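# Move one bottle from the cabinet onto the bench

## Task

Take a single bottle out of the cabinet and leave it standing upright on the bench, while the other two bottles remain inside the cabinet.

## Robot and tools

ROBOT AND FRAME
Two six-joint arms, left_arm and right_arm, each ride a carriage on one shared floor track. left_rail carries left_arm and is always the one toward +y; right_rail carries right_arm. These names do not match image sides. The scene frame is fixed to the table, in metres: z = 0 is the table top with +z up, +x is the direction the arms face, +y is to their left. The track runs along y at x = 0, y = 0 at its middle. The table starts at x = 0.17. Each arm base sits at x = 0, y = its carriage position_m, z = 0.04, facing +x. Carriages are kept about 0.7 m or more apart.

GRIPPERS
Fingers point along the gripper's +z and close along its y. end_effector_position is the spot between the pads when closed; fingertips extend about 33 mm past it (9 mm when fully open). left_arm's fingers can fold: grip near the fingertip quarter of the pads, since deeper grips may hold loosely or let go, and pressing the tips onto a surface folds them. right_arm's fingers are rigid.

ROW LAYOUT (used by execute_actions and move)
One row = 18 numbers, each in [-1, 1]: left_arm's six joint values, then its gripper position, force_limit, speed; then the same nine for right_arm. Joint order: shoulder pan, shoulder lift, elbow, wrist 1, wrist 2, wrist 3. Joint values are offsets, scaled so 1.0 = 2.222 rad, measured from the Joint targets as they stood when the call began (not from the previous row); repeating an offset in a new call moves further. Stated joint ranges: elbow -3.142 to 3.142 rad, all others -6.283 to 6.283; asking more than 0.010 rad beyond a limit gets the call refused. Gripper values are absolute commands: position +1 = fully open (140 mm), about -0.8 = pads touching, -1 = close until blocked. force_limit -1 to +1 sets pad force (about 14 N at -1 up to 58 N at +1 for a slow close); speed sets finger speed (about 30 mm/s at -1, 250 at +1). Both start at +1. To leave a gripper unchanged, resend its last three numbers; 0 is a real command. Send 0 offsets for an arm to keep its joints where targeted.

TOOLS
execute_actions: actions = a list with one action (empty list = just look; returns all cameras and the scene number). An action may hold rows (up to 15, one per 1/30 s step), steps (1 to 450, default 15, at least one per row), until (conditions on left_rail/right_rail fields such as position_status, with comparisons "=", "!=", "<", "<=", ">", ">=", or {"all": {"status": "ended"}} / {"any": {"status": "ended"}}), and rail commands. After the last row, arms keep heading for that row's target. Rail commands: left_rail or right_rail with position_m (absolute place on the track in metres: left -0.8 to 1.5, right -1.5 to 0.8), speed_m_s (0.01 to 1), acceleration_factor (0.1 to 1), or stop: true alone. To drive, send position_m then an action with until position_status != moving. Let a carriage arrive before aiming its gripper somewhere. cameras: list of names, ["all"] or [].
move: target = one row or a list of up to 15 rows, all offsets counted from the same Joint targets; joints travel in sync, so grippers follow curves. speed = peak rad/s of the joint with the longest travel, 0.01 to 3.14, default 0.5 (one value or one per target). blend = corner rounding in rad per target, 0 = stop. stop_force = 3 to 120 N: each arm halts when its wrist sensor feels that much push; use slow speeds for touching, and omit it when lifting off a contact. zero (default true) re-zeroes before the move. blocking=false returns early (not allowed with stop_force); then use wait or stop before new rows or moves. Result adds a move: line (done, off_target, moving, held, fault; limits=held if steps were withheld).
wait: seconds 0 to 10; everything keeps its last command.
stop: brakes a running move (not carriages, not fingers).
zoom_image: camera (cam_high, cam_low, cam_front, cam_side, cam_left_wrist, cam_right_wrist) and region [x0, y0, x1, y1] in pixels, at most 504 by 504, from that camera's latest image.
zero_wrist_force: arm = left_arm or right_arm.
finished_scene: scene = the current scene number; final, ends the scene.

RESULTS
Joint positions/velocities: one block per arm, rail (m) then six joints (rad). Joint targets: the commanded values offsets count from. Joint torques include gravity; positive toward larger angle. Wrist force/torque are in the gripper's own axes, zeroed at scene start. Wrist depth: 7x7 grid of distances in mm per wrist camera, "-" = no data. object_status: 0 moving, 1 blocked while opening, 2 blocked while closing (grip on something), 3 reached position or pads met. position_measured is in counts: 3 open, 139 about 60 mm, 200 about 20 mm, 230 pads meet. Rail position_status: moving, done, contact_stop, time_out, stopped, stopped_with_arm, stopped_for_other_arm, stopped_for_other_carriage; position_answer taken or not_taken. "joint command not followed" means the clearance check altered targets. Printed poses can be off by a few cm.

CAUTIONS
Never drop anything off the table, onto the track or onto the metal strip beside it. Avoid contact between the two arms, including a gripper closing on the other's fingers. External force near 150 N or joint torque at its limit (138 N m big joints, 25.7 N m wrists) stops the arm for 10 s. Arms are stiff: aim only slightly past firm contacts, move slowly near objects, and do not knock over the bottles left in the cabinet. Long holding or stretched poses heat motors; MOTOR HOT warns before a brake stop. Release parts only once still and standing; avoid twisting loads far off-centre.

Each tool is called after "Emit:" by a JSON object that holds its "method" and its "body", one argument or row to a line.

## Session

Emit:
{"method": "execute_actions", "body": {
  "actions": []
}}

Scene clock: 0.00 s.
left_arm: end_effector_position=(+0.3456, +1.0369, +0.5800) position_measured=3 object_status=3 end_effector_quat_wxyz=(+0.000, +0.000, +1.000, +0.000) | right_arm: end_effector_position=(+0.3456, -1.0810, +0.5800) position_measured=3 object_status=3 end_effector_quat_wxyz=(+0.000, +0.000, +1.000, +0.000)
Joint positions: left_arm=[1.01 -0.316 -1.725 0.971 -0.816 -1.571 -0.316] | right_arm=[-1.108 -0.316 -1.725 0.971 -0.816 -1.571 -0.316]
Joint velocities: within noise
Joint torques (N m): no reading
Wrist force (N): no reading
Wrist torque (N m): no reading
Wrist force, peak (N): no reading
Wrist depth (mm): cam_left_wrist=[626 635 628 619 614 624 630 / 663 669 657 655 663 657 650 / 693 706 695 704 693 671 711 / 744 143 736 751 753 - 123 / - 782 796 782 796 - 112 / - 856 840 840 828 856 847 / 1868 1853 1780 1899 1884 1884 1853] | cam_right_wrist=[- - - - 639 621 626 / - - - 691 650 - - / - - - - - 723 - / 740 136 - 779 - 745 131 / - 118 - 820 - - 110 / - - 980 942 915 893 - / - 1968 2140 1986 1968 1968 -]
Joint targets: left_arm=[1.010 -0.316 -1.725 0.971 -0.816 -1.571 -0.316] | right_arm=[-1.108 -0.316 -1.725 0.971 -0.816 -1.571 -0.316]
Tool commands: left_gripper/position=+1.0 left_gripper/force_limit=+1.0 left_gripper/speed=+1.0 right_gripper/position=+1.0 right_gripper/force_limit=+1.0 right_gripper/speed=+1.0
left_rail: position_m=1.010 position_status=done
right_rail: position_m=-1.108 position_status=done

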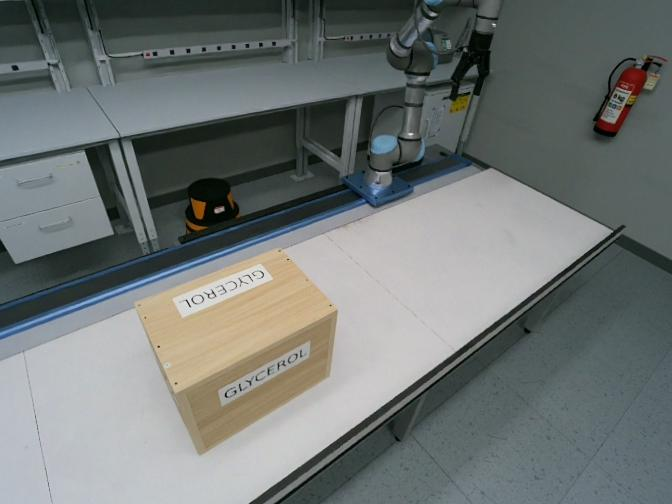

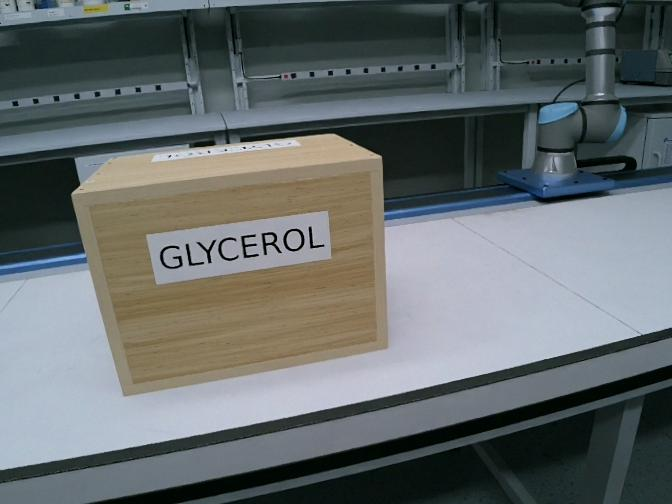

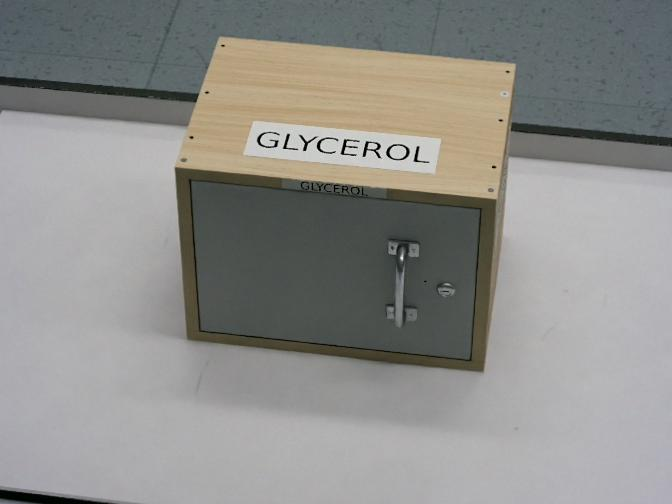

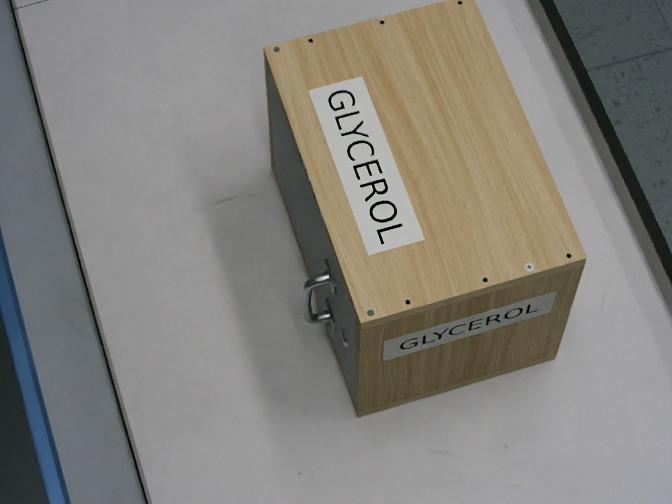

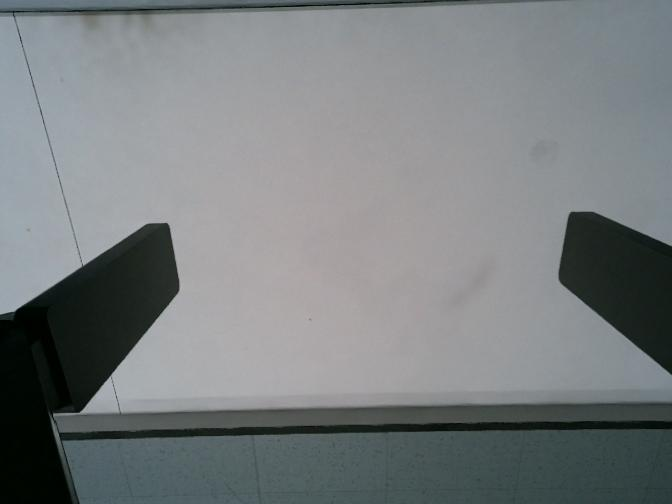

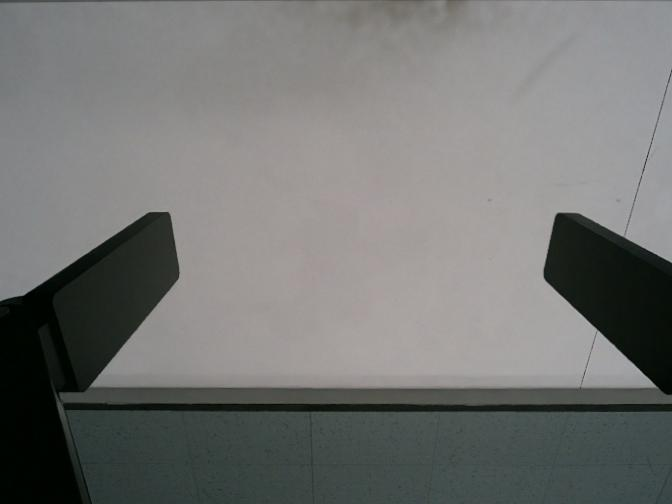

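Emit:
{"method": "zoom_image", "body": {
  "camera": "cam_front",
  "region": [340, 200, 520, 380]
}}

Emit:
{"method": "zoom_image", "body": {
  "camera": "cam_front",
  "region": [150, 20, 550, 400]
}}

Emit:
{"method": "zoom_image", "body": {
  "camera": "cam_side",
  "region": [240, 200, 460, 430]
}}

Emit:
{"method": "zoom_image", "body": {
  "camera": "cam_high",
  "region": [100, 200, 400, 480]
}}

Scaled by 2.800 from the camera's 672x504 image, which has a finer 960x720 frame.

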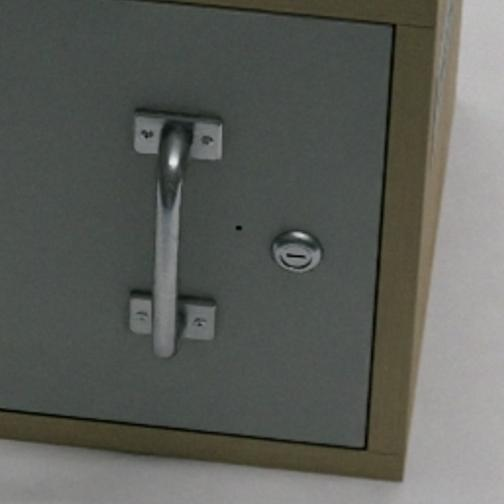

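Scaled by 1.260 from the camera's 672x504 image, which has a finer 960x720 frame.

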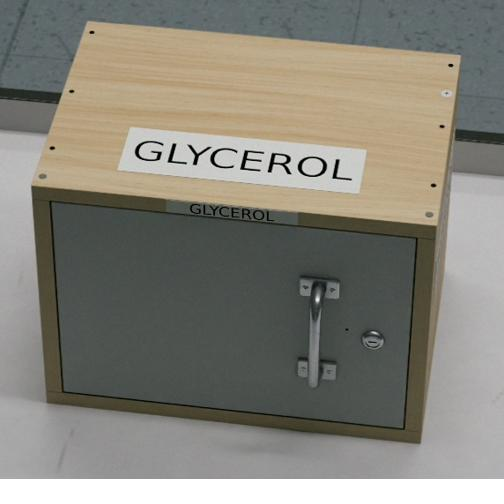

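Scaled by 2.191 from the camera's 672x504 image, which has a finer 960x720 frame.

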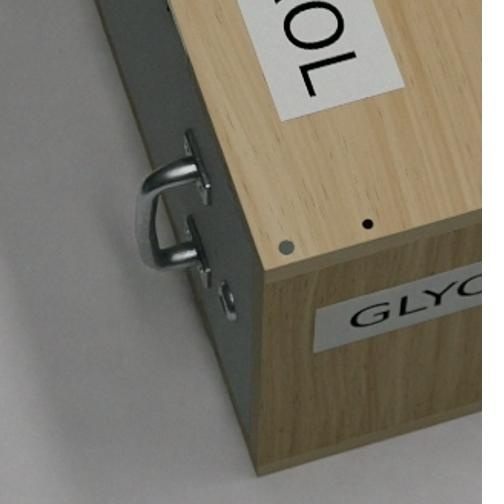

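Scaled by 1.680 from the camera's 672x504 image, which has a finer 960x720 frame.

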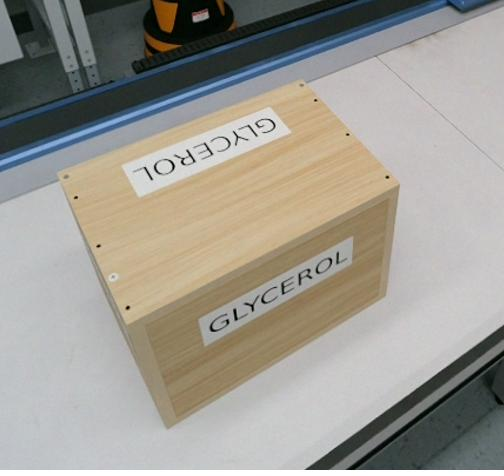

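Emit:
{"method": "execute_actions", "body": {
  "actions": [
    {"right_rail": {"position_m": -0.40}, "steps": 90, "until": {"right_rail": {"position_status": ["!=", "moving"]}}}
  ]
}}

Emit:
{"method": "move", "body": {
  "target": [0,0,0,0,0,0,1,1,1, 0.3077,0.0267,0.0910,-0.1181,0,0.3077,1,1,1],
  "speed": 0.8,
  "cameras": ["cam_right_wrist", "cam_front", "cam_side"]
}}

Scene clock: 148.00 s.
left_arm: end_effector_position=(+0.3456, +1.0369, +0.5800) position_measured=3 object_status=3 end_effector_quat_wxyz=(+0.000, +0.000, +1.000, +0.000) | right_arm: end_effector_position=(+0.3456, -0.3728, +0.5800) position_measured=3 object_status=3 end_effector_quat_wxyz=(+0.000, +0.000, +1.000, +0.000)
Joint positions: left_arm=[1.01 -0.316 -1.725 0.971 -0.816 -1.571 -0.316] | right_arm=[-0.4 -0.316 -1.725 0.971 -0.816 -1.571 -0.316]
Joint torques (N m): left_arm=[0.12 -13.52 -21.07 -3.2 0.17 -0.21] | right_arm=[-1.35 -12.45 -16.6 -2.98 0.26 0.05]
Wrist force (N): left_arm=[0.0 0.2 -0.2] | right_arm=[-0.1 0.0 0.2]
Wrist torque (N m): left_arm=[0.04 0.00 0.00] | right_arm=[0.01 0.03 0.00]
Wrist force, peak (N): left_arm=[-0.3 0.0 -0.3] | right_arm=[-0.2 -1.9 0.1]
Wrist depth (mm): cam_left_wrist=[613 639 631 626 619 633 623 / 651 667 657 651 661 671 655 / 693 706 706 655 - 713 720 / 741 143 748 - 790 739 123 / - 146 802 804 779 802 112 / - 834 837 799 782 911 804 / - 1766 1838 1838 1884 1752 1868] | cam_right_wrist=[650 625 - - - - 656 / 625 660 - - - - - / - - - 687 - 666 - / 728 136 732 - 599 444 - / - 119 - 811 516 482 110 / - - 832 896 530 514 521 / - 1968 1750 1968 1934 1778 -]
Joint targets: left_arm=[1.010 -0.316 -1.725 0.971 -0.816 -1.571 -0.316] | right_arm=[-0.400 -0.316 -1.725 0.971 -0.816 -1.571 -0.316]
Tool commands: left_gripper/position=+1.0 left_gripper/force_limit=+1.0 left_gripper/speed=+1.0 right_gripper/position=+1.0 right_gripper/force_limit=+1.0 right_gripper/speed=+1.0
left_rail: position_m=1.010 position_status=done
right_rail: position_m=-0.400 position_status=done

Scene clock: 149.57 s.
left_arm: end_effector_position=(+0.3456, +1.0369, +0.5800) position_measured=3 object_status=3 end_effector_quat_wxyz=(+0.000, +0.000, +1.000, +0.000) | right_arm: end_effector_position=(+0.3301, -0.1300, +0.5002) position_measured=3 object_status=3 end_effector_quat_wxyz=(+0.000, +0.000, +1.000, +0.000)
Joint positions: left_arm=[1.01 -0.316 -1.725 0.971 -0.816 -1.571 -0.316] | right_arm=[-0.4 0.368 -1.666 1.173 -1.078 -1.571 0.368]
Joint torques (N m): left_arm=[0.32 -13.22 -20.87 -3.19 0.08 -0.12] | right_arm=[7.39 -5.31 -13.28 -4.93 0.36 1.78]
Wrist force (N): left_arm=[-0.1 -0.1 -0.1] | right_arm=[-0.1 0.0 0.1]
Wrist torque (N m): left_arm=[-0.01 0.02 -0.01] | right_arm=[-0.01 0.02 -0.10]
Wrist force, peak (N): left_arm=[-0.2 0.0 -0.4] | right_arm=[0.8 2.2 1.0]
Wrist depth (mm): cam_left_wrist=[616 624 624 626 623 633 630 / 667 659 633 659 663 653 648 / 711 693 693 715 - - 665 / 739 136 751 736 746 720 123 / - 135 802 804 774 796 112 / - 834 869 901 837 859 - / 1838 1823 1823 1868 1780 1838 1766] | cam_right_wrist=[534 565 570 538 553 558 - / - 570 - - - - - / - 654 - - 619 632 625 / - 131 - - 529 - - / - 118 383 383 382 381 110 / - 826 418 416 414 418 415 / - 1901 474 452 453 459 -]
Joint targets: left_arm=[1.010 -0.316 -1.725 0.971 -0.816 -1.571 -0.316] | right_arm=[-0.400 0.368 -1.666 1.173 -1.078 -1.571 0.368]
left_rail: position_m=1.010 position_status=done
right_rail: position_m=-0.400 position_status=done
move: done
Images, in order (width x height): cam_front 672x504, cam_side 672x504, cam_right_wrist 672x504.

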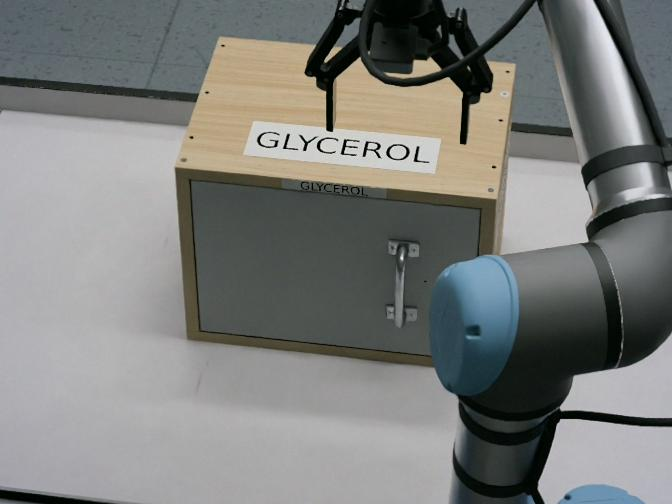

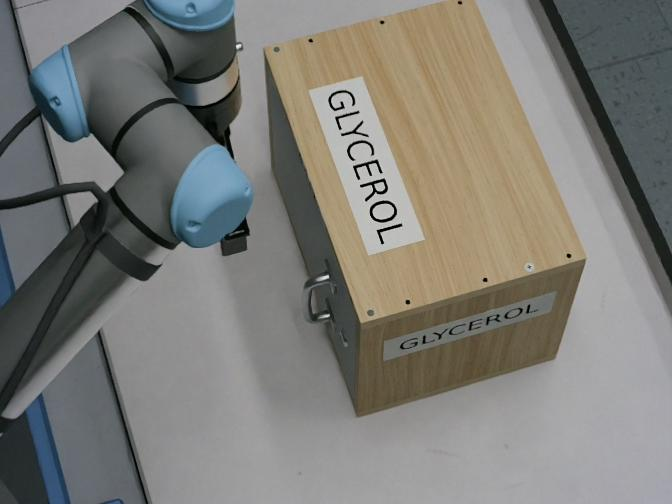

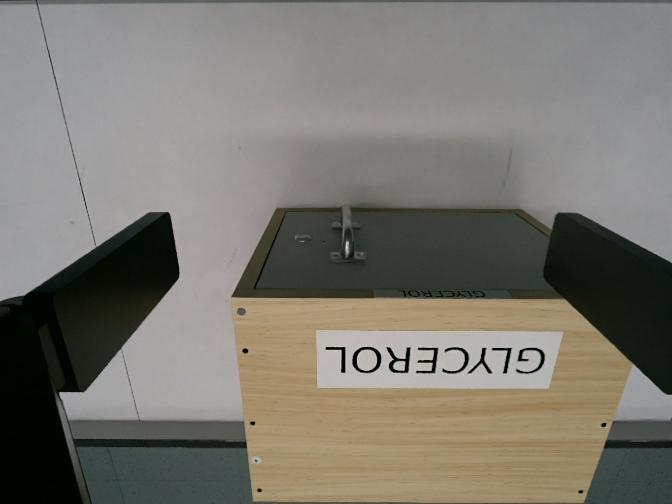

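Emit:
{"method": "zoom_image", "body": {
  "camera": "cam_right_wrist",
  "region": [280, 190, 420, 310]
}}

Emit:
{"method": "zoom_image", "body": {
  "camera": "cam_side",
  "region": [270, 230, 400, 430]
}}

Scaled by 3.600 from the camera's 672x504 image, which has a finer 960x720 frame.

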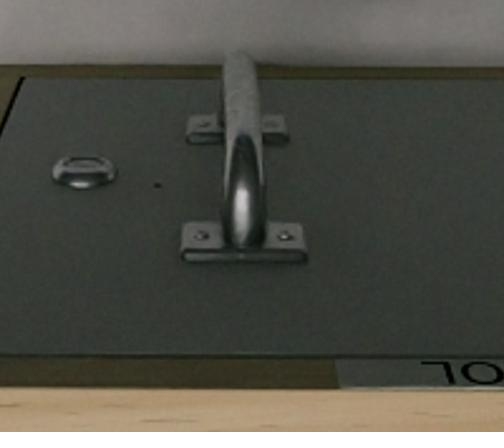

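Scaled by 2.520 from the camera's 672x504 image, which has a finer 960x720 frame.

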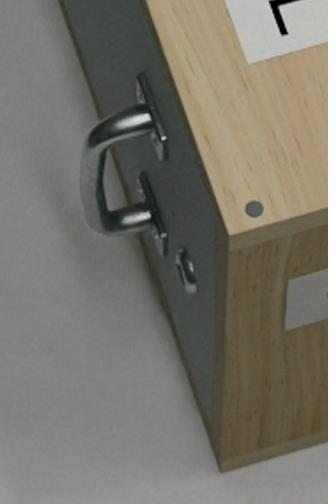

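Emit:
{"method": "move", "body": {
  "target": [0,0,0,0,0,0,1,1,1, -0.02651,0.03299,0.20747,-0.24046,0,-0.02651,-0.2,0,0],
  "speed": 0.6,
  "cameras": ["cam_right_wrist", "cam_front", "cam_side"]
}}

Scene clock: 243.93 s.
left_arm: end_effector_position=(+0.3456, +1.0369, +0.5800) position_measured=3 object_status=3 end_effector_quat_wxyz=(+0.000, +0.000, +1.000, +0.000) | right_arm: end_effector_position=(+0.4192, -0.1263, +0.3003) position_measured=154 object_status=3 end_effector_quat_wxyz=(+0.000, +0.000, +1.000, +0.000)
Joint positions: left_arm=[1.01 -0.316 -1.725 0.971 -0.816 -1.571 -0.316] | right_arm=[-0.4 0.309 -1.593 1.634 -1.613 -1.571 0.309]
Joint torques (N m): left_arm=[0.65 -13.28 -20.41 -3.35 0.07 -0.12] | right_arm=[-9.63 -11.36 -16.04 -4.86 0.35 -1.75]
Wrist force (N): left_arm=[0.0 0.0 0.0] | right_arm=[-0.3 0.0 0.3]
Wrist torque (N m): left_arm=[0.00 0.00 0.00] | right_arm=[0.01 0.07 0.05]
Wrist force, peak (N): left_arm=[-0.3 0.2 0.0] | right_arm=[-0.9 0.0 2.1]
Wrist depth (mm): cam_left_wrist=[626 630 650 626 630 623 624 / 657 659 655 659 673 655 655 / 700 695 722 704 693 706 722 / 729 142 748 769 722 748 123 / - 782 810 782 816 - 112 / - 843 843 837 901 853 850 / 1868 1868 1916 1780 1899 1838 1823] | cam_right_wrist=[- 387 384 377 376 378 383 / 420 - 405 401 399 408 - / - - - 422 - 431 437 / 462 245 131 - 126 - - / - 84 83 163 163 - 83 / - - - 166 166 - - / - - - 181 181 - -]
Joint targets: left_arm=[1.010 -0.316 -1.725 0.971 -0.816 -1.571 -0.316] | right_arm=[-0.400 0.309 -1.593 1.634 -1.613 -1.571 0.309]
left_rail: position_m=1.010 position_status=done
right_rail: position_m=-0.400 position_status=done
move: done
Images, in order (width x height): cam_front 672x504, cam_side 672x504, cam_right_wrist 672x504.

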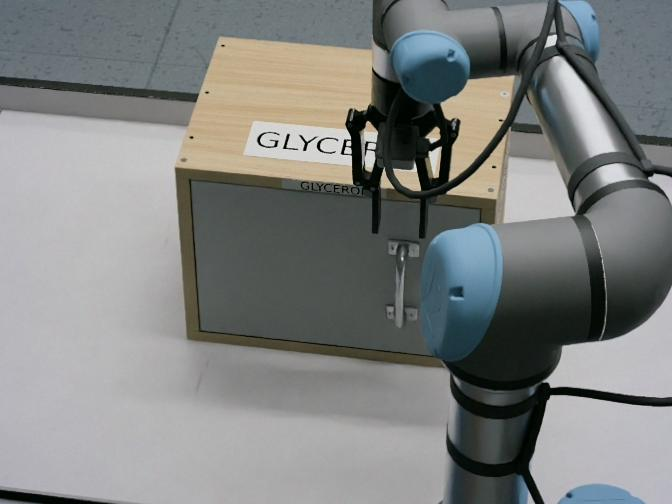

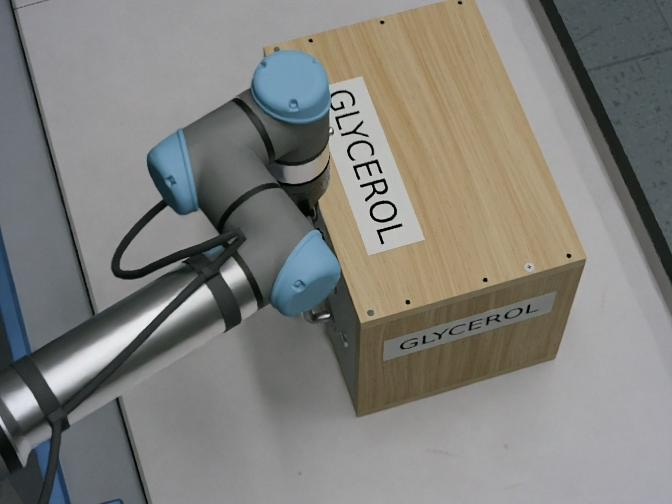

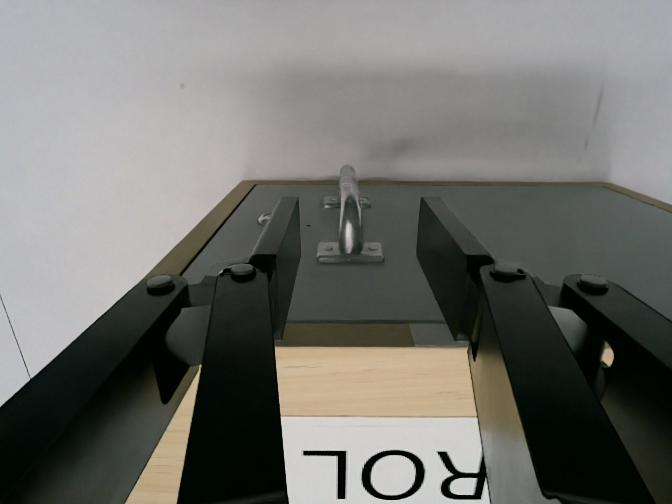

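Emit:
{"method": "move", "body": {
  "target": [0,0,0,0,0,0,1,1,1, -0.00384,0.02737,0.08312,-0.11050,0,-0.00384,-0.2,0,0],
  "speed": 0.2,
  "stop_force": 15,
  "cameras": ["cam_right_wrist", "cam_side"]
}}

Scene clock: 278.77 s.
left_arm: end_effector_position=(+0.3456, +1.0369, +0.5800) position_measured=3 object_status=3 end_effector_quat_wxyz=(+0.000, +0.000, +1.000, +0.000) | right_arm: end_effector_position=(+0.4313, -0.1269, +0.2053) position_measured=154 object_status=3 end_effector_quat_wxyz=(+0.000, +0.000, +1.000, +0.000)
Joint positions: left_arm=[1.01 -0.316 -1.725 0.971 -0.816 -1.571 -0.316] | right_arm=[-0.4 0.3 -1.532 1.818 -1.858 -1.571 0.3]
Joint torques (N m): left_arm=[0.58 -13.58 -21.01 -3.45 0.18 -0.1] | right_arm=[-9.68 -13.5 -14.87 -5 0.43 -1.82]
Wrist force (N): left_arm=[0.1 -0.1 -0.2] | right_arm=[0.0 0.0 0.2]
Wrist torque (N m): left_arm=[-0.01 -0.03 -0.01] | right_arm=[0.01 -0.01 0.04]
Wrist force, peak (N): left_arm=[-0.3 -0.1 -0.3] | right_arm=[-0.1 0.0 0.8]
Wrist depth (mm): cam_left_wrist=[628 624 630 630 623 628 626 / 657 665 655 655 628 663 655 / 704 706 698 700 711 702 698 / 739 142 741 753 748 748 123 / - 126 785 804 796 813 112 / - 863 859 866 825 853 - / - 1808 1853 1823 1808 1794 1868] | cam_right_wrist=[- 301 - - - - - / 313 316 322 - - - - / - 335 326 323 334 330 330 / - 351 118 - 126 - - / - 84 83 143 - - 83 / - - - - - - - / - - - - - - -]
Joint targets: left_arm=[1.010 -0.316 -1.725 0.971 -0.816 -1.571 -0.316] | right_arm=[-0.400 0.300 -1.532 1.818 -1.858 -1.571 0.300]
left_rail: position_m=1.010 position_status=done
right_rail: position_m=-0.400 position_status=done
move: done
Images, in order (width x height): cam_side 672x504, cam_right_wrist 672x504.

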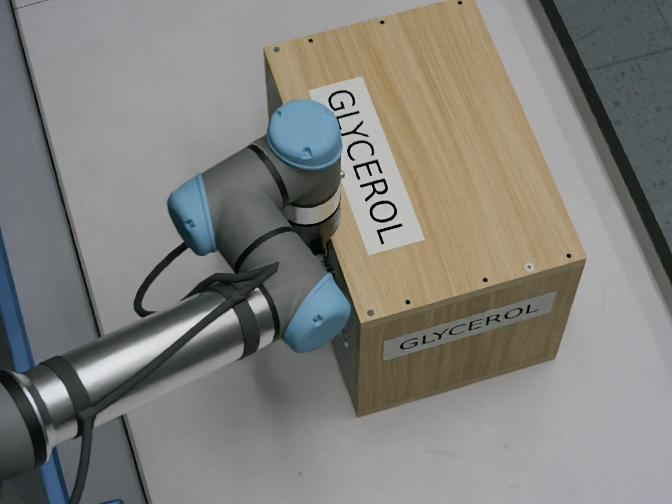

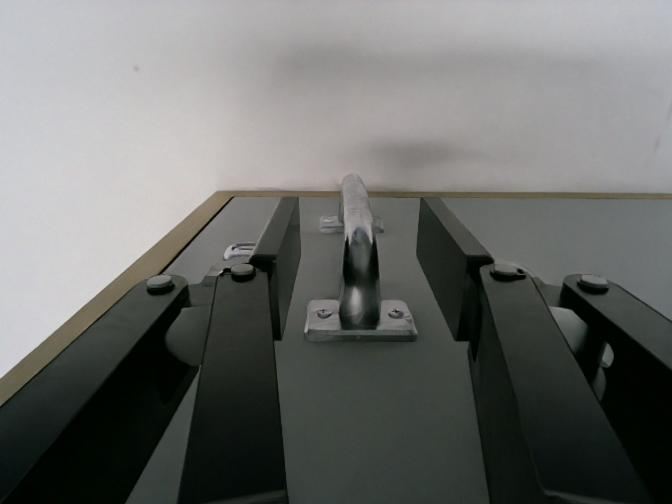

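Emit:
{"method": "zoom_image", "body": {
  "camera": "cam_right_wrist",
  "region": [200, 150, 500, 370]
}}

Scaled by 1.680 from the camera's 672x504 image, which has a finer 960x720 frame.

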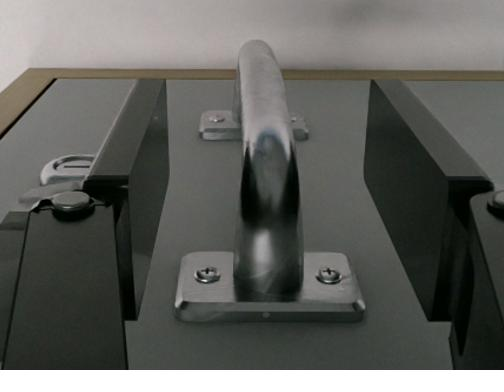

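Emit:
{"method": "execute_actions", "body": {
  "actions": [
    {"rows": [[0,0,0,0,0,0,1,1,1, 0,0,0,0,0,0,-1,0,-1]], "steps": 80}
  ],
  "cameras": ["cam_right_wrist"]
}}

Scene clock: 299.70 s.
left_arm: end_effector_position=(+0.3456, +1.0369, +0.5800) position_measured=3 object_status=3 end_effector_quat_wxyz=(+0.000, +0.000, +1.000, +0.000) | right_arm: end_effector_position=(+0.4313, -0.1269, +0.2053) position_measured=214 object_status=2 end_effector_quat_wxyz=(+0.000, +0.000, +1.000, +0.000)
Joint positions: left_arm=[1.01 -0.316 -1.725 0.971 -0.816 -1.571 -0.316] | right_arm=[-0.4 0.3 -1.532 1.818 -1.858 -1.571 0.3]
Joint torques (N m): left_arm=[1.58 -13.91 -21.25 -3.47 0.2 -0.13] | right_arm=[12.8 -12.59 -26.74 -4.81 8.85 -1.6]
Wrist force (N): left_arm=[0.0 -0.1 -0.1] | right_arm=[5.5 -23.3 -8.4]
Wrist torque (N m): left_arm=[-0.02 0.00 0.00] | right_arm=[0.02 -0.10 0.27]
Wrist force, peak (N): left_arm=[0.1 0.0 -0.4] | right_arm=[5.5 -23.6 -8.6]
Wrist depth (mm): cam_left_wrist=[621 624 626 621 631 630 631 / 663 653 667 640 659 667 655 / 704 706 700 691 702 685 691 / 744 146 744 746 751 744 123 / - 126 799 804 774 802 112 / - 831 850 847 859 843 - / - 1853 1794 1884 1823 1838 1808] | cam_right_wrist=[299 - - 298 - - 283 / - - - - - - - / - 339 332 - - - - / 357 353 - - 108 - - / - - 89 - 89 83 - / - - - - - 74 - / - - - - - - -]
Joint targets: left_arm=[1.010 -0.316 -1.725 0.971 -0.816 -1.571 -0.316] | right_arm=[-0.400 0.300 -1.532 1.818 -1.858 -1.571 0.300]
left_rail: position_m=1.010 position_status=done
right_rail: position_m=-0.400 position_status=done
Images, in order (width x height): cam_right_wrist 672x504.

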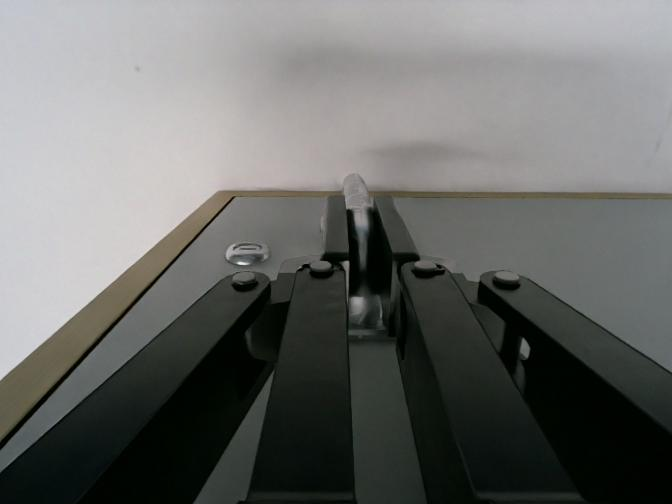

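Emit:
{"method": "move", "body": {
  "target": [
    [0,0,0,0,0,0,1,1,1, 0.00886,-0.01941,0.01944,0,0,0.04813,-1,0,-1],
    [0,0,0,0,0,0,1,1,1, 0.02113,-0.03653,0.03611,0.00043,0,0.09968,-1,0,-1]
  ],
  "speed": 0.1,
  "stop_force": 40,
  "cameras": ["cam_right_wrist", "cam_front", "cam_side"]
}}

Scene clock: 335.53 s.
left_arm: end_effector_position=(+0.3456, +1.0369, +0.5800) position_measured=3 object_status=3 end_effector_quat_wxyz=(+0.000, +0.000, +1.000, +0.000) | right_arm: end_effector_position=(+0.3857, -0.1187, +0.2056) position_measured=214 object_status=2 end_effector_quat_wxyz=(+0.000, +0.087, +0.996, +0.000)
Joint positions: left_arm=[1.01 -0.316 -1.725 0.971 -0.816 -1.571 -0.316] | right_arm=[-0.4 0.347 -1.613 1.899 -1.857 -1.571 0.522]
Joint torques (N m): left_arm=[1.47 -13.63 -20.55 -3.65 0.13 -0.23] | right_arm=[6.84 -43.03 -18.48 -1.42 0.35 1.83]
Wrist force (N): left_arm=[0.0 0.1 -0.1] | right_arm=[-2.8 3.2 15.0]
Wrist torque (N m): left_arm=[0.03 -0.01 0.00] | right_arm=[0.26 -0.03 -0.13]
Wrist force, peak (N): left_arm=[-0.3 0.3 -0.3] | right_arm=[-0.7 -26.3 -6.6]
Wrist depth (mm): cam_left_wrist=[616 621 631 621 618 621 631 / 655 657 661 661 663 681 655 / 706 695 691 698 691 706 702 / 734 142 744 744 793 722 123 / - 779 796 799 790 777 112 / - 837 - 819 - 822 834 / 1868 1766 1823 1766 1808 1808 1838] | cam_right_wrist=[- - - 285 - - 296 / - 329 326 - - - 316 / - 335 340 331 - - - / - 359 - - 109 - - / - - 89 - 89 83 - / - - - - - 74 - / - - - - - - -]
Joint targets: left_arm=[1.010 -0.316 -1.725 0.971 -0.816 -1.571 -0.316] | right_arm=[-0.400 0.347 -1.613 1.899 -1.857 -1.571 0.522]
left_rail: position_m=1.010 position_status=done
right_rail: position_m=-0.400 position_status=done
move: done
Images, in order (width x height): cam_front 672x504, cam_side 672x504, cam_right_wrist 672x504.

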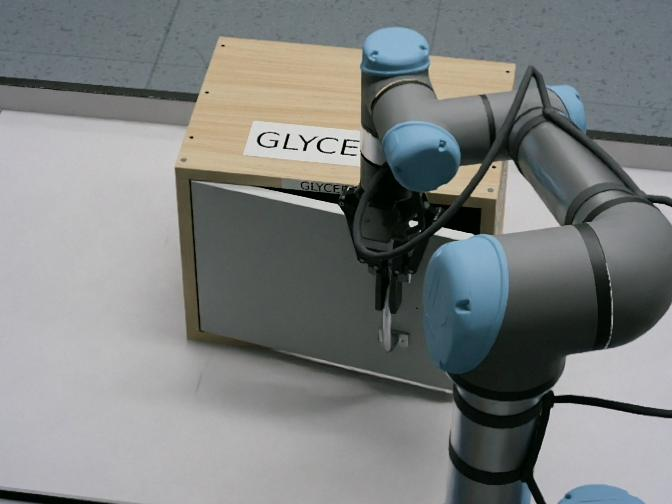

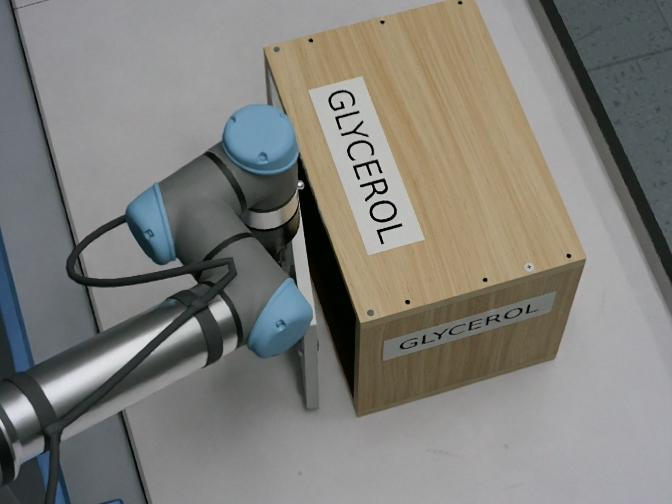

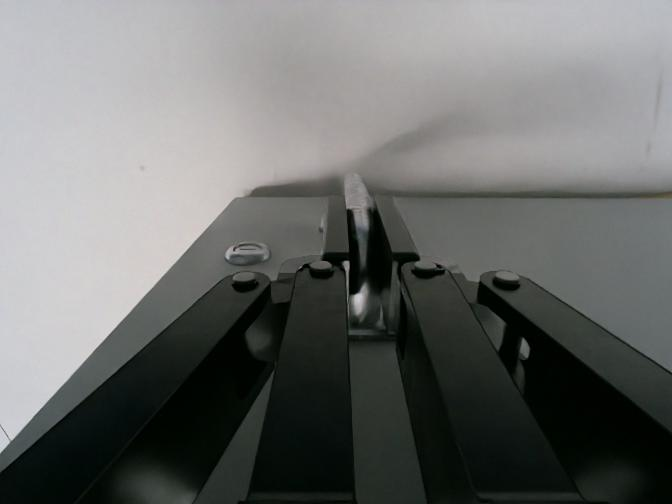

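Emit:
{"method": "move", "body": {
  "target": [
    [0,0,0,0,0,0,1,1,1, 0.03234,-0.02662,0.02448,0.00213,0,0.11089,-1,0,-1],
    [0,0,0,0,0,0,1,1,1, 0.07413,-0.04041,0.03646,0.00395,0,0.23123,-1,0,-1],
    [0,0,0,0,0,0,1,1,1, 0.12209,-0.03929,0.03551,0.00378,0,0.35774,-1,0,-1],
    [0,0,0,0,0,0,1,1,1, 0.17118,-0.02344,0.02165,0.00179,0,0.48538,-1,0,-1]
  ],
  "speed": 0.4,
  "blend": 0.04,
  "stop_force": 40,
  "cameras": ["cam_front", "cam_side"]
}}

Scene clock: 346.47 s.
left_arm: end_effector_position=(+0.3456, +1.0369, +0.5800) position_measured=3 object_status=3 end_effector_quat_wxyz=(+0.000, +0.000, +1.000, +0.000) | right_arm: end_effector_position=(+0.2375, -0.0100, +0.2056) position_measured=214 object_status=2 end_effector_quat_wxyz=(+0.000, +0.423, +0.906, +0.000)
Joint positions: left_arm=[1.01 -0.316 -1.725 0.971 -0.816 -1.571 -0.316] | right_arm=[-0.4 0.728 -1.665 1.947 -1.853 -1.571 1.6]
Joint torques (N m): left_arm=[2.37 -13.53 -20.47 -3.81 0.26 -0.17] | right_arm=[9.86 -15.49 -33.29 -3.73 2.7 2.06]
Wrist force (N): left_arm=[-0.1 0.0 -0.4] | right_arm=[-2.3 11.1 21.2]
Wrist torque (N m): left_arm=[0.00 0.02 0.00] | right_arm=[0.33 -0.13 -0.40]
Wrist force, peak (N): left_arm=[0.0 0.3 -0.4] | right_arm=[-3.6 10.6 24.5]
Wrist depth (mm): cam_left_wrist=[623 621 621 613 635 623 626 / 663 669 651 661 642 661 663 / 698 702 709 702 715 700 685 / 744 147 739 736 746 736 122 / - 799 785 799 793 785 112 / - 873 837 796 774 793 - / - 1916 1853 1794 1916 1794 1838] | cam_right_wrist=[292 318 310 303 302 295 - / 309 330 327 318 314 318 314 / 352 353 334 332 - 330 336 / 378 373 - 138 109 - - / 351 - 89 - 89 83 - / - - - - - 74 - / - - - - - - -]
Joint targets: left_arm=[1.010 -0.316 -1.725 0.971 -0.816 -1.571 -0.316] | right_arm=[-0.400 0.728 -1.665 1.947 -1.853 -1.571 1.600]
left_rail: position_m=1.010 position_status=done
right_rail: position_m=-0.400 position_status=done
move: done
Images, in order (width x height): cam_front 672x504, cam_side 672x504.

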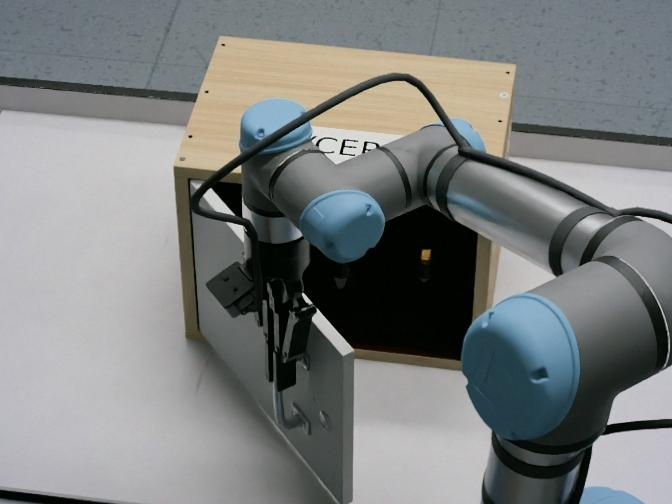

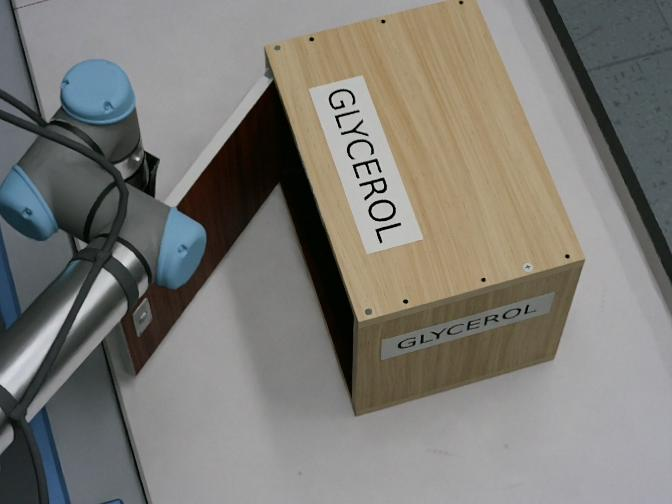

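Emit:
{"method": "move", "body": {
  "target": [
    [0,0,0,0,0,0,1,1,1, 0.04509,0.02824,-0.02625,-0.00198,0,0.12364,-1,0,-1],
    [0,0,0,0,0,0,1,1,1, 0.08270,0.06554,-0.06397,-0.00156,0,0.23979,-1,0,-1],
    [0,0,0,0,0,0,1,1,1, 0.11126,0.10874,-0.11199,0.00326,0,0.34689,-1,0,-1],
    [0,0,0,0,0,0,1,1,1, 0.13091,0.15555,-0.16921,0.01367,0,0.44510,-1,0,-1],
    [0,0,0,0,0,0,1,1,1, 0.14255,0.20464,-0.23479,0.03016,0,0.53528,-1,0,-1]
  ],
  "speed": 0.4,
  "blend": 0.04,
  "stop_force": 40,
  "cameras": ["cam_front", "cam_side"]
}}

Scene clock: 370.73 s.
left_arm: end_effector_position=(+0.3456, +1.0369, +0.5800) position_measured=3 object_status=3 end_effector_quat_wxyz=(+0.000, +0.000, +1.000, +0.000) | right_arm: end_effector_position=(+0.2029, +0.2143, +0.2056) position_measured=214 object_status=2 end_effector_quat_wxyz=(+0.000, +0.766, +0.643, +0.000)
Joint positions: left_arm=[1.01 -0.316 -1.725 0.971 -0.816 -1.571 -0.316] | right_arm=[-0.4 1.044 -1.21 1.425 -1.786 -1.571 2.79]
Joint torques (N m): left_arm=[2.66 -13.69 -21.26 -3.95 0.09 -0.1] | right_arm=[9.91 -30.6 -30.05 -1.62 2.52 2.54]
Wrist force (N): left_arm=[-0.2 -0.2 -0.2] | right_arm=[-0.4 5.4 4.7]
Wrist torque (N m): left_arm=[-0.04 0.04 -0.01] | right_arm=[0.56 -0.25 -0.89]
Wrist force, peak (N): left_arm=[0.0 0.2 -0.4] | right_arm=[-2.1 10.1 26.0]
Wrist depth (mm): cam_left_wrist=[630 616 624 626 614 621 630 / 659 659 661 650 653 665 655 / 698 687 691 691 715 704 695 / 734 146 741 736 736 748 123 / - 135 790 788 793 790 112 / - 819 834 859 - 876 853 / - 1794 1853 1808 1752 1794 1916] | cam_right_wrist=[291 307 309 298 - - 291 / 310 314 330 339 323 - 300 / 331 337 350 345 336 - - / - 356 244 - 108 - - / - - 87 - 89 83 - / - - - - - 74 - / - - - - - - -]
Joint targets: left_arm=[1.010 -0.316 -1.725 0.971 -0.816 -1.571 -0.316] | right_arm=[-0.400 1.044 -1.210 1.425 -1.786 -1.571 2.790]
left_rail: position_m=1.010 position_status=done
right_rail: position_m=-0.400 position_status=done
move: done
Images, in order (width x height): cam_front 672x504, cam_side 672x504.

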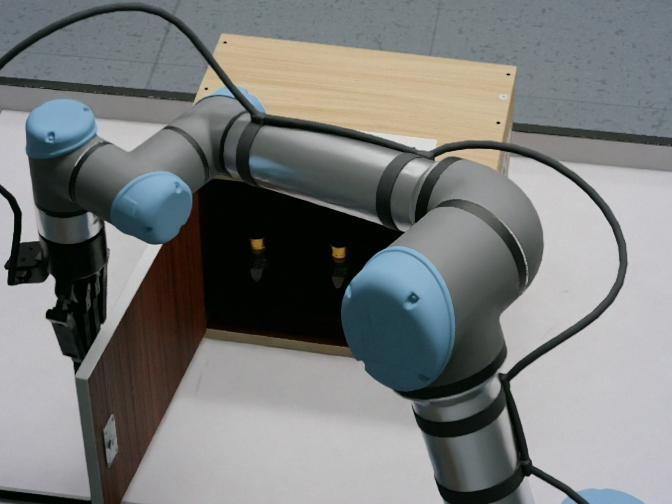

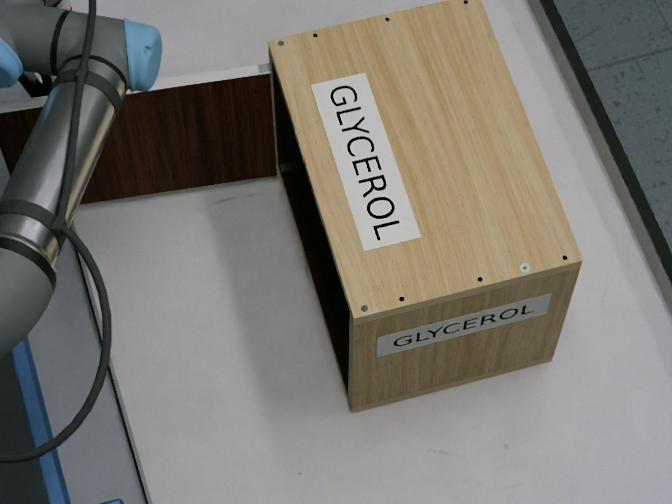

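Emit:
{"method": "move", "body": {
  "target": [
    [0,0,0,0,0,0,1,1,1, 0,0,0,0,0,0,-0.09,0,0],
    [0,0,0,0,0,0,1,1,1, 0,0.01788,-0.27560,0.25772,0,0,-0.09,0,0],
    [0,0,0,0,0,0,1,1,1, 0,-0.11515,-0.08984,0.59391,0.99010,-0.67507,1,0,0]
  ],
  "speed": [0.5,0.6,1.2],
  "blend": [0,0.1,0],
  "cameras": ["cam_front", "cam_side"]
}}

Scene clock: 447.33 s.
left_arm: end_effector_position=(+0.3456, +1.0369, +0.5800) position_measured=3 object_status=3 end_effector_quat_wxyz=(+0.000, +0.000, +1.000, +0.000) | right_arm: end_effector_position=(-0.0166, +0.3374, +0.7619) position_measured=3 object_status=0 end_effector_quat_wxyz=(+0.819, -0.420, -0.363, -0.144)
Joint positions: left_arm=[1.01 -0.316 -1.725 0.971 -0.816 -1.571 -0.316] | right_arm=[-0.4 1.044 -1.466 1.225 -0.467 0.629 1.29]
Joint torques (N m): left_arm=[3.03 -14.03 -20.8 -4.15 0.2 -0.14] | right_arm=[-3.3 -43.73 -14.76 -1.26 3.61 -1.64]
Wrist force (N): left_arm=[0.0 -0.2 -0.1] | right_arm=[-1.9 1.9 1.0]
Wrist torque (N m): left_arm=[-0.04 0.00 0.00] | right_arm=[0.42 0.31 0.02]
Wrist force, peak (N): left_arm=[-0.1 -0.1 -0.4] | right_arm=[1.8 5.3 5.3]
Wrist depth (mm): cam_left_wrist=[623 618 611 630 616 631 621 / 659 667 651 659 661 655 659 / 695 693 704 700 685 709 698 / 729 136 777 736 739 748 123 / - 126 807 799 799 799 112 / - 847 828 828 741 - 831 / - 1884 1780 1853 1808 1838 1853] | cam_right_wrist=[1395 - - - - - 513 / - - - - 3674 2450 571 / - - 1792 - - 2321 588 / - 136 1951 - 2423 - - / - 118 - - - - 110 / - - 1369 1696 1480 - - / - - 1413 - 1211 - -]
Joint targets: left_arm=[1.010 -0.316 -1.725 0.971 -0.816 -1.571 -0.316] | right_arm=[-0.400 1.044 -1.466 1.225 -0.467 0.629 1.290]
left_rail: position_m=1.010 position_status=done
right_rail: position_m=-0.400 position_status=done
move: done
Images, in order (width x height): cam_front 672x504, cam_side 672x504.

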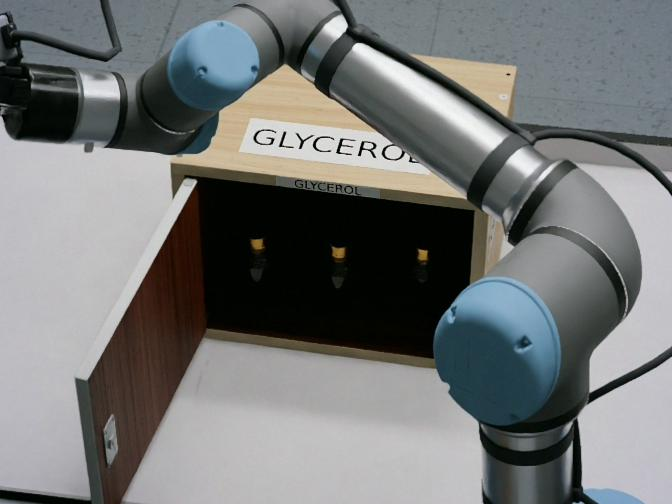

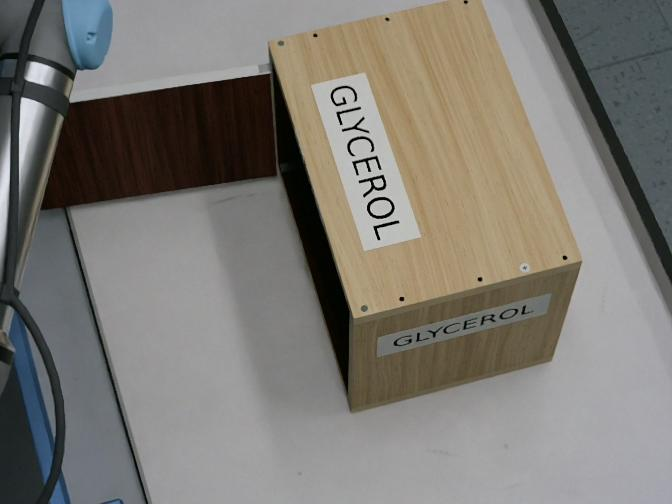

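Emit:
{"method": "move", "body": {
  "target": [
    [0,0,0,0,0,0,1,1,1, 0.0003,-0.10890,0.15188,0.27503,0.89424,-0.58056,1,0,0],
    [0,0,0,0,0,0,1,1,1, 0.0003,0.03358,0.46811,-0.18369,0.89424,-0.58056,1,0,0]
  ],
  "speed": [1.2,0.8],
  "blend": [0.1,0],
  "cameras": ["cam_front", "cam_side", "cam_right_wrist"]
}}

Scene clock: 453.87 s.
left_arm: end_effector_position=(+0.3456, +1.0369, +0.5800) position_measured=3 object_status=3 end_effector_quat_wxyz=(+0.000, +0.000, +1.000, +0.000) | right_arm: end_effector_position=(+0.3603, -0.0499, +0.2204) position_measured=3 object_status=3 end_effector_quat_wxyz=(+0.000, +0.707, +0.000, +0.707)
Joint positions: left_arm=[1.01 -0.316 -1.725 0.971 -0.816 -1.571 -0.316] | right_arm=[-0.4 1.045 -1.392 2.265 -0.875 2.616 0]
Joint torques (N m): left_arm=[3.87 -14.63 -21.17 -4.23 0.2 -0.01] | right_arm=[6.54 -9.75 -6.48 -3.42 2 -1.65]
Wrist force (N): left_arm=[-0.1 0.2 0.0] | right_arm=[-1.3 1.8 0.6]
Wrist torque (N m): left_arm=[0.03 0.02 0.00] | right_arm=[0.34 0.27 0.09]
Wrist force, peak (N): left_arm=[-0.1 0.3 -0.3] | right_arm=[-3.2 2.5 0.0]
Wrist depth (mm): cam_left_wrist=[628 623 623 611 628 621 626 / 655 657 659 661 665 644 653 / 695 704 691 698 704 - 693 / 736 146 771 748 715 - 123 / - 146 793 788 802 822 112 / - 876 831 799 816 831 834 / - 1868 1838 1838 1838 1838 1780] | cam_right_wrist=[- 215 214 - 202 202 202 / 273 358 479 473 466 374 240 / 277 383 510 506 501 370 241 / - 136 550 539 530 402 234 / - 389 462 460 436 397 110 / - 344 359 356 357 339 282 / - 305 316 307 313 308 -]
Joint targets: left_arm=[1.010 -0.316 -1.725 0.971 -0.816 -1.571 -0.316] | right_arm=[-0.400 1.045 -1.392 2.266 -0.875 2.616 0.000]
left_rail: position_m=1.010 position_status=done
right_rail: position_m=-0.400 position_status=done
move: done
Images, in order (width x height): cam_front 672x504, cam_side 672x504, cam_right_wrist 672x504.

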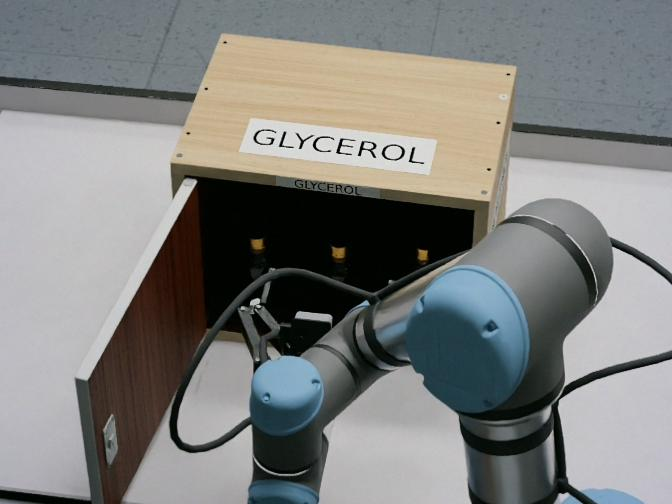

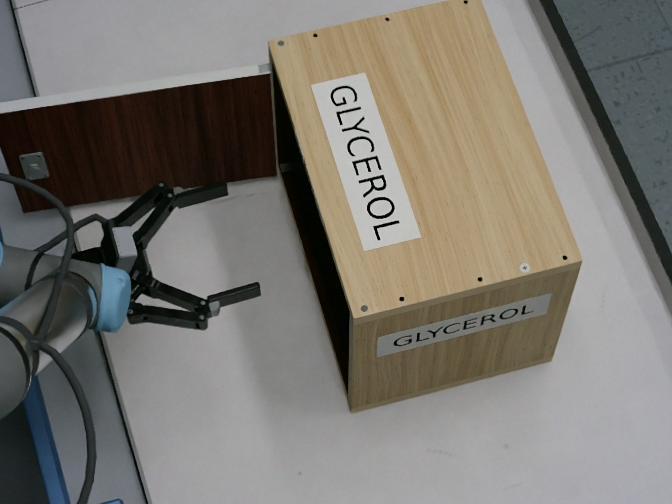

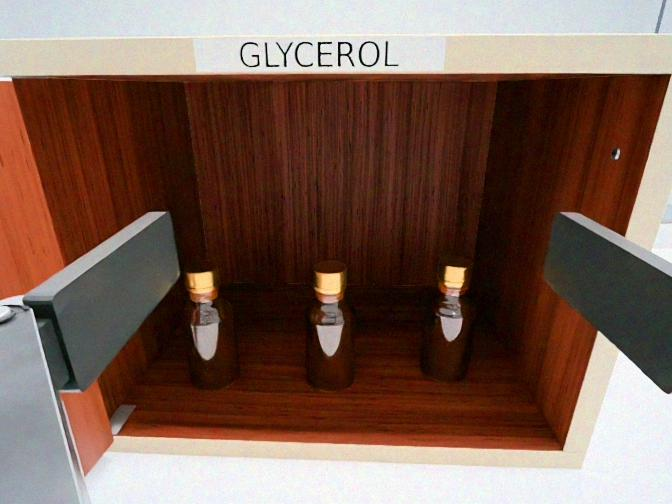

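Emit:
{"method": "zoom_image", "body": {
  "camera": "cam_right_wrist",
  "region": [170, 240, 500, 480]
}}

Emit:
{"method": "zoom_image", "body": {
  "camera": "cam_right_wrist",
  "region": [0, 0, 504, 300]
}}

Scaled by 1.527 from the camera's 672x504 image, which has a finer 960x720 frame.

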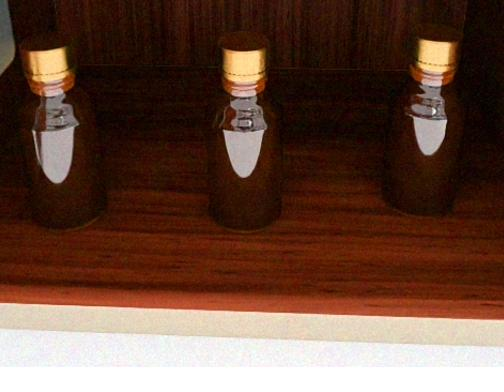

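Scaled by 1.000.

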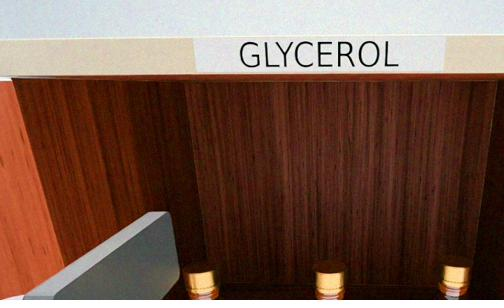

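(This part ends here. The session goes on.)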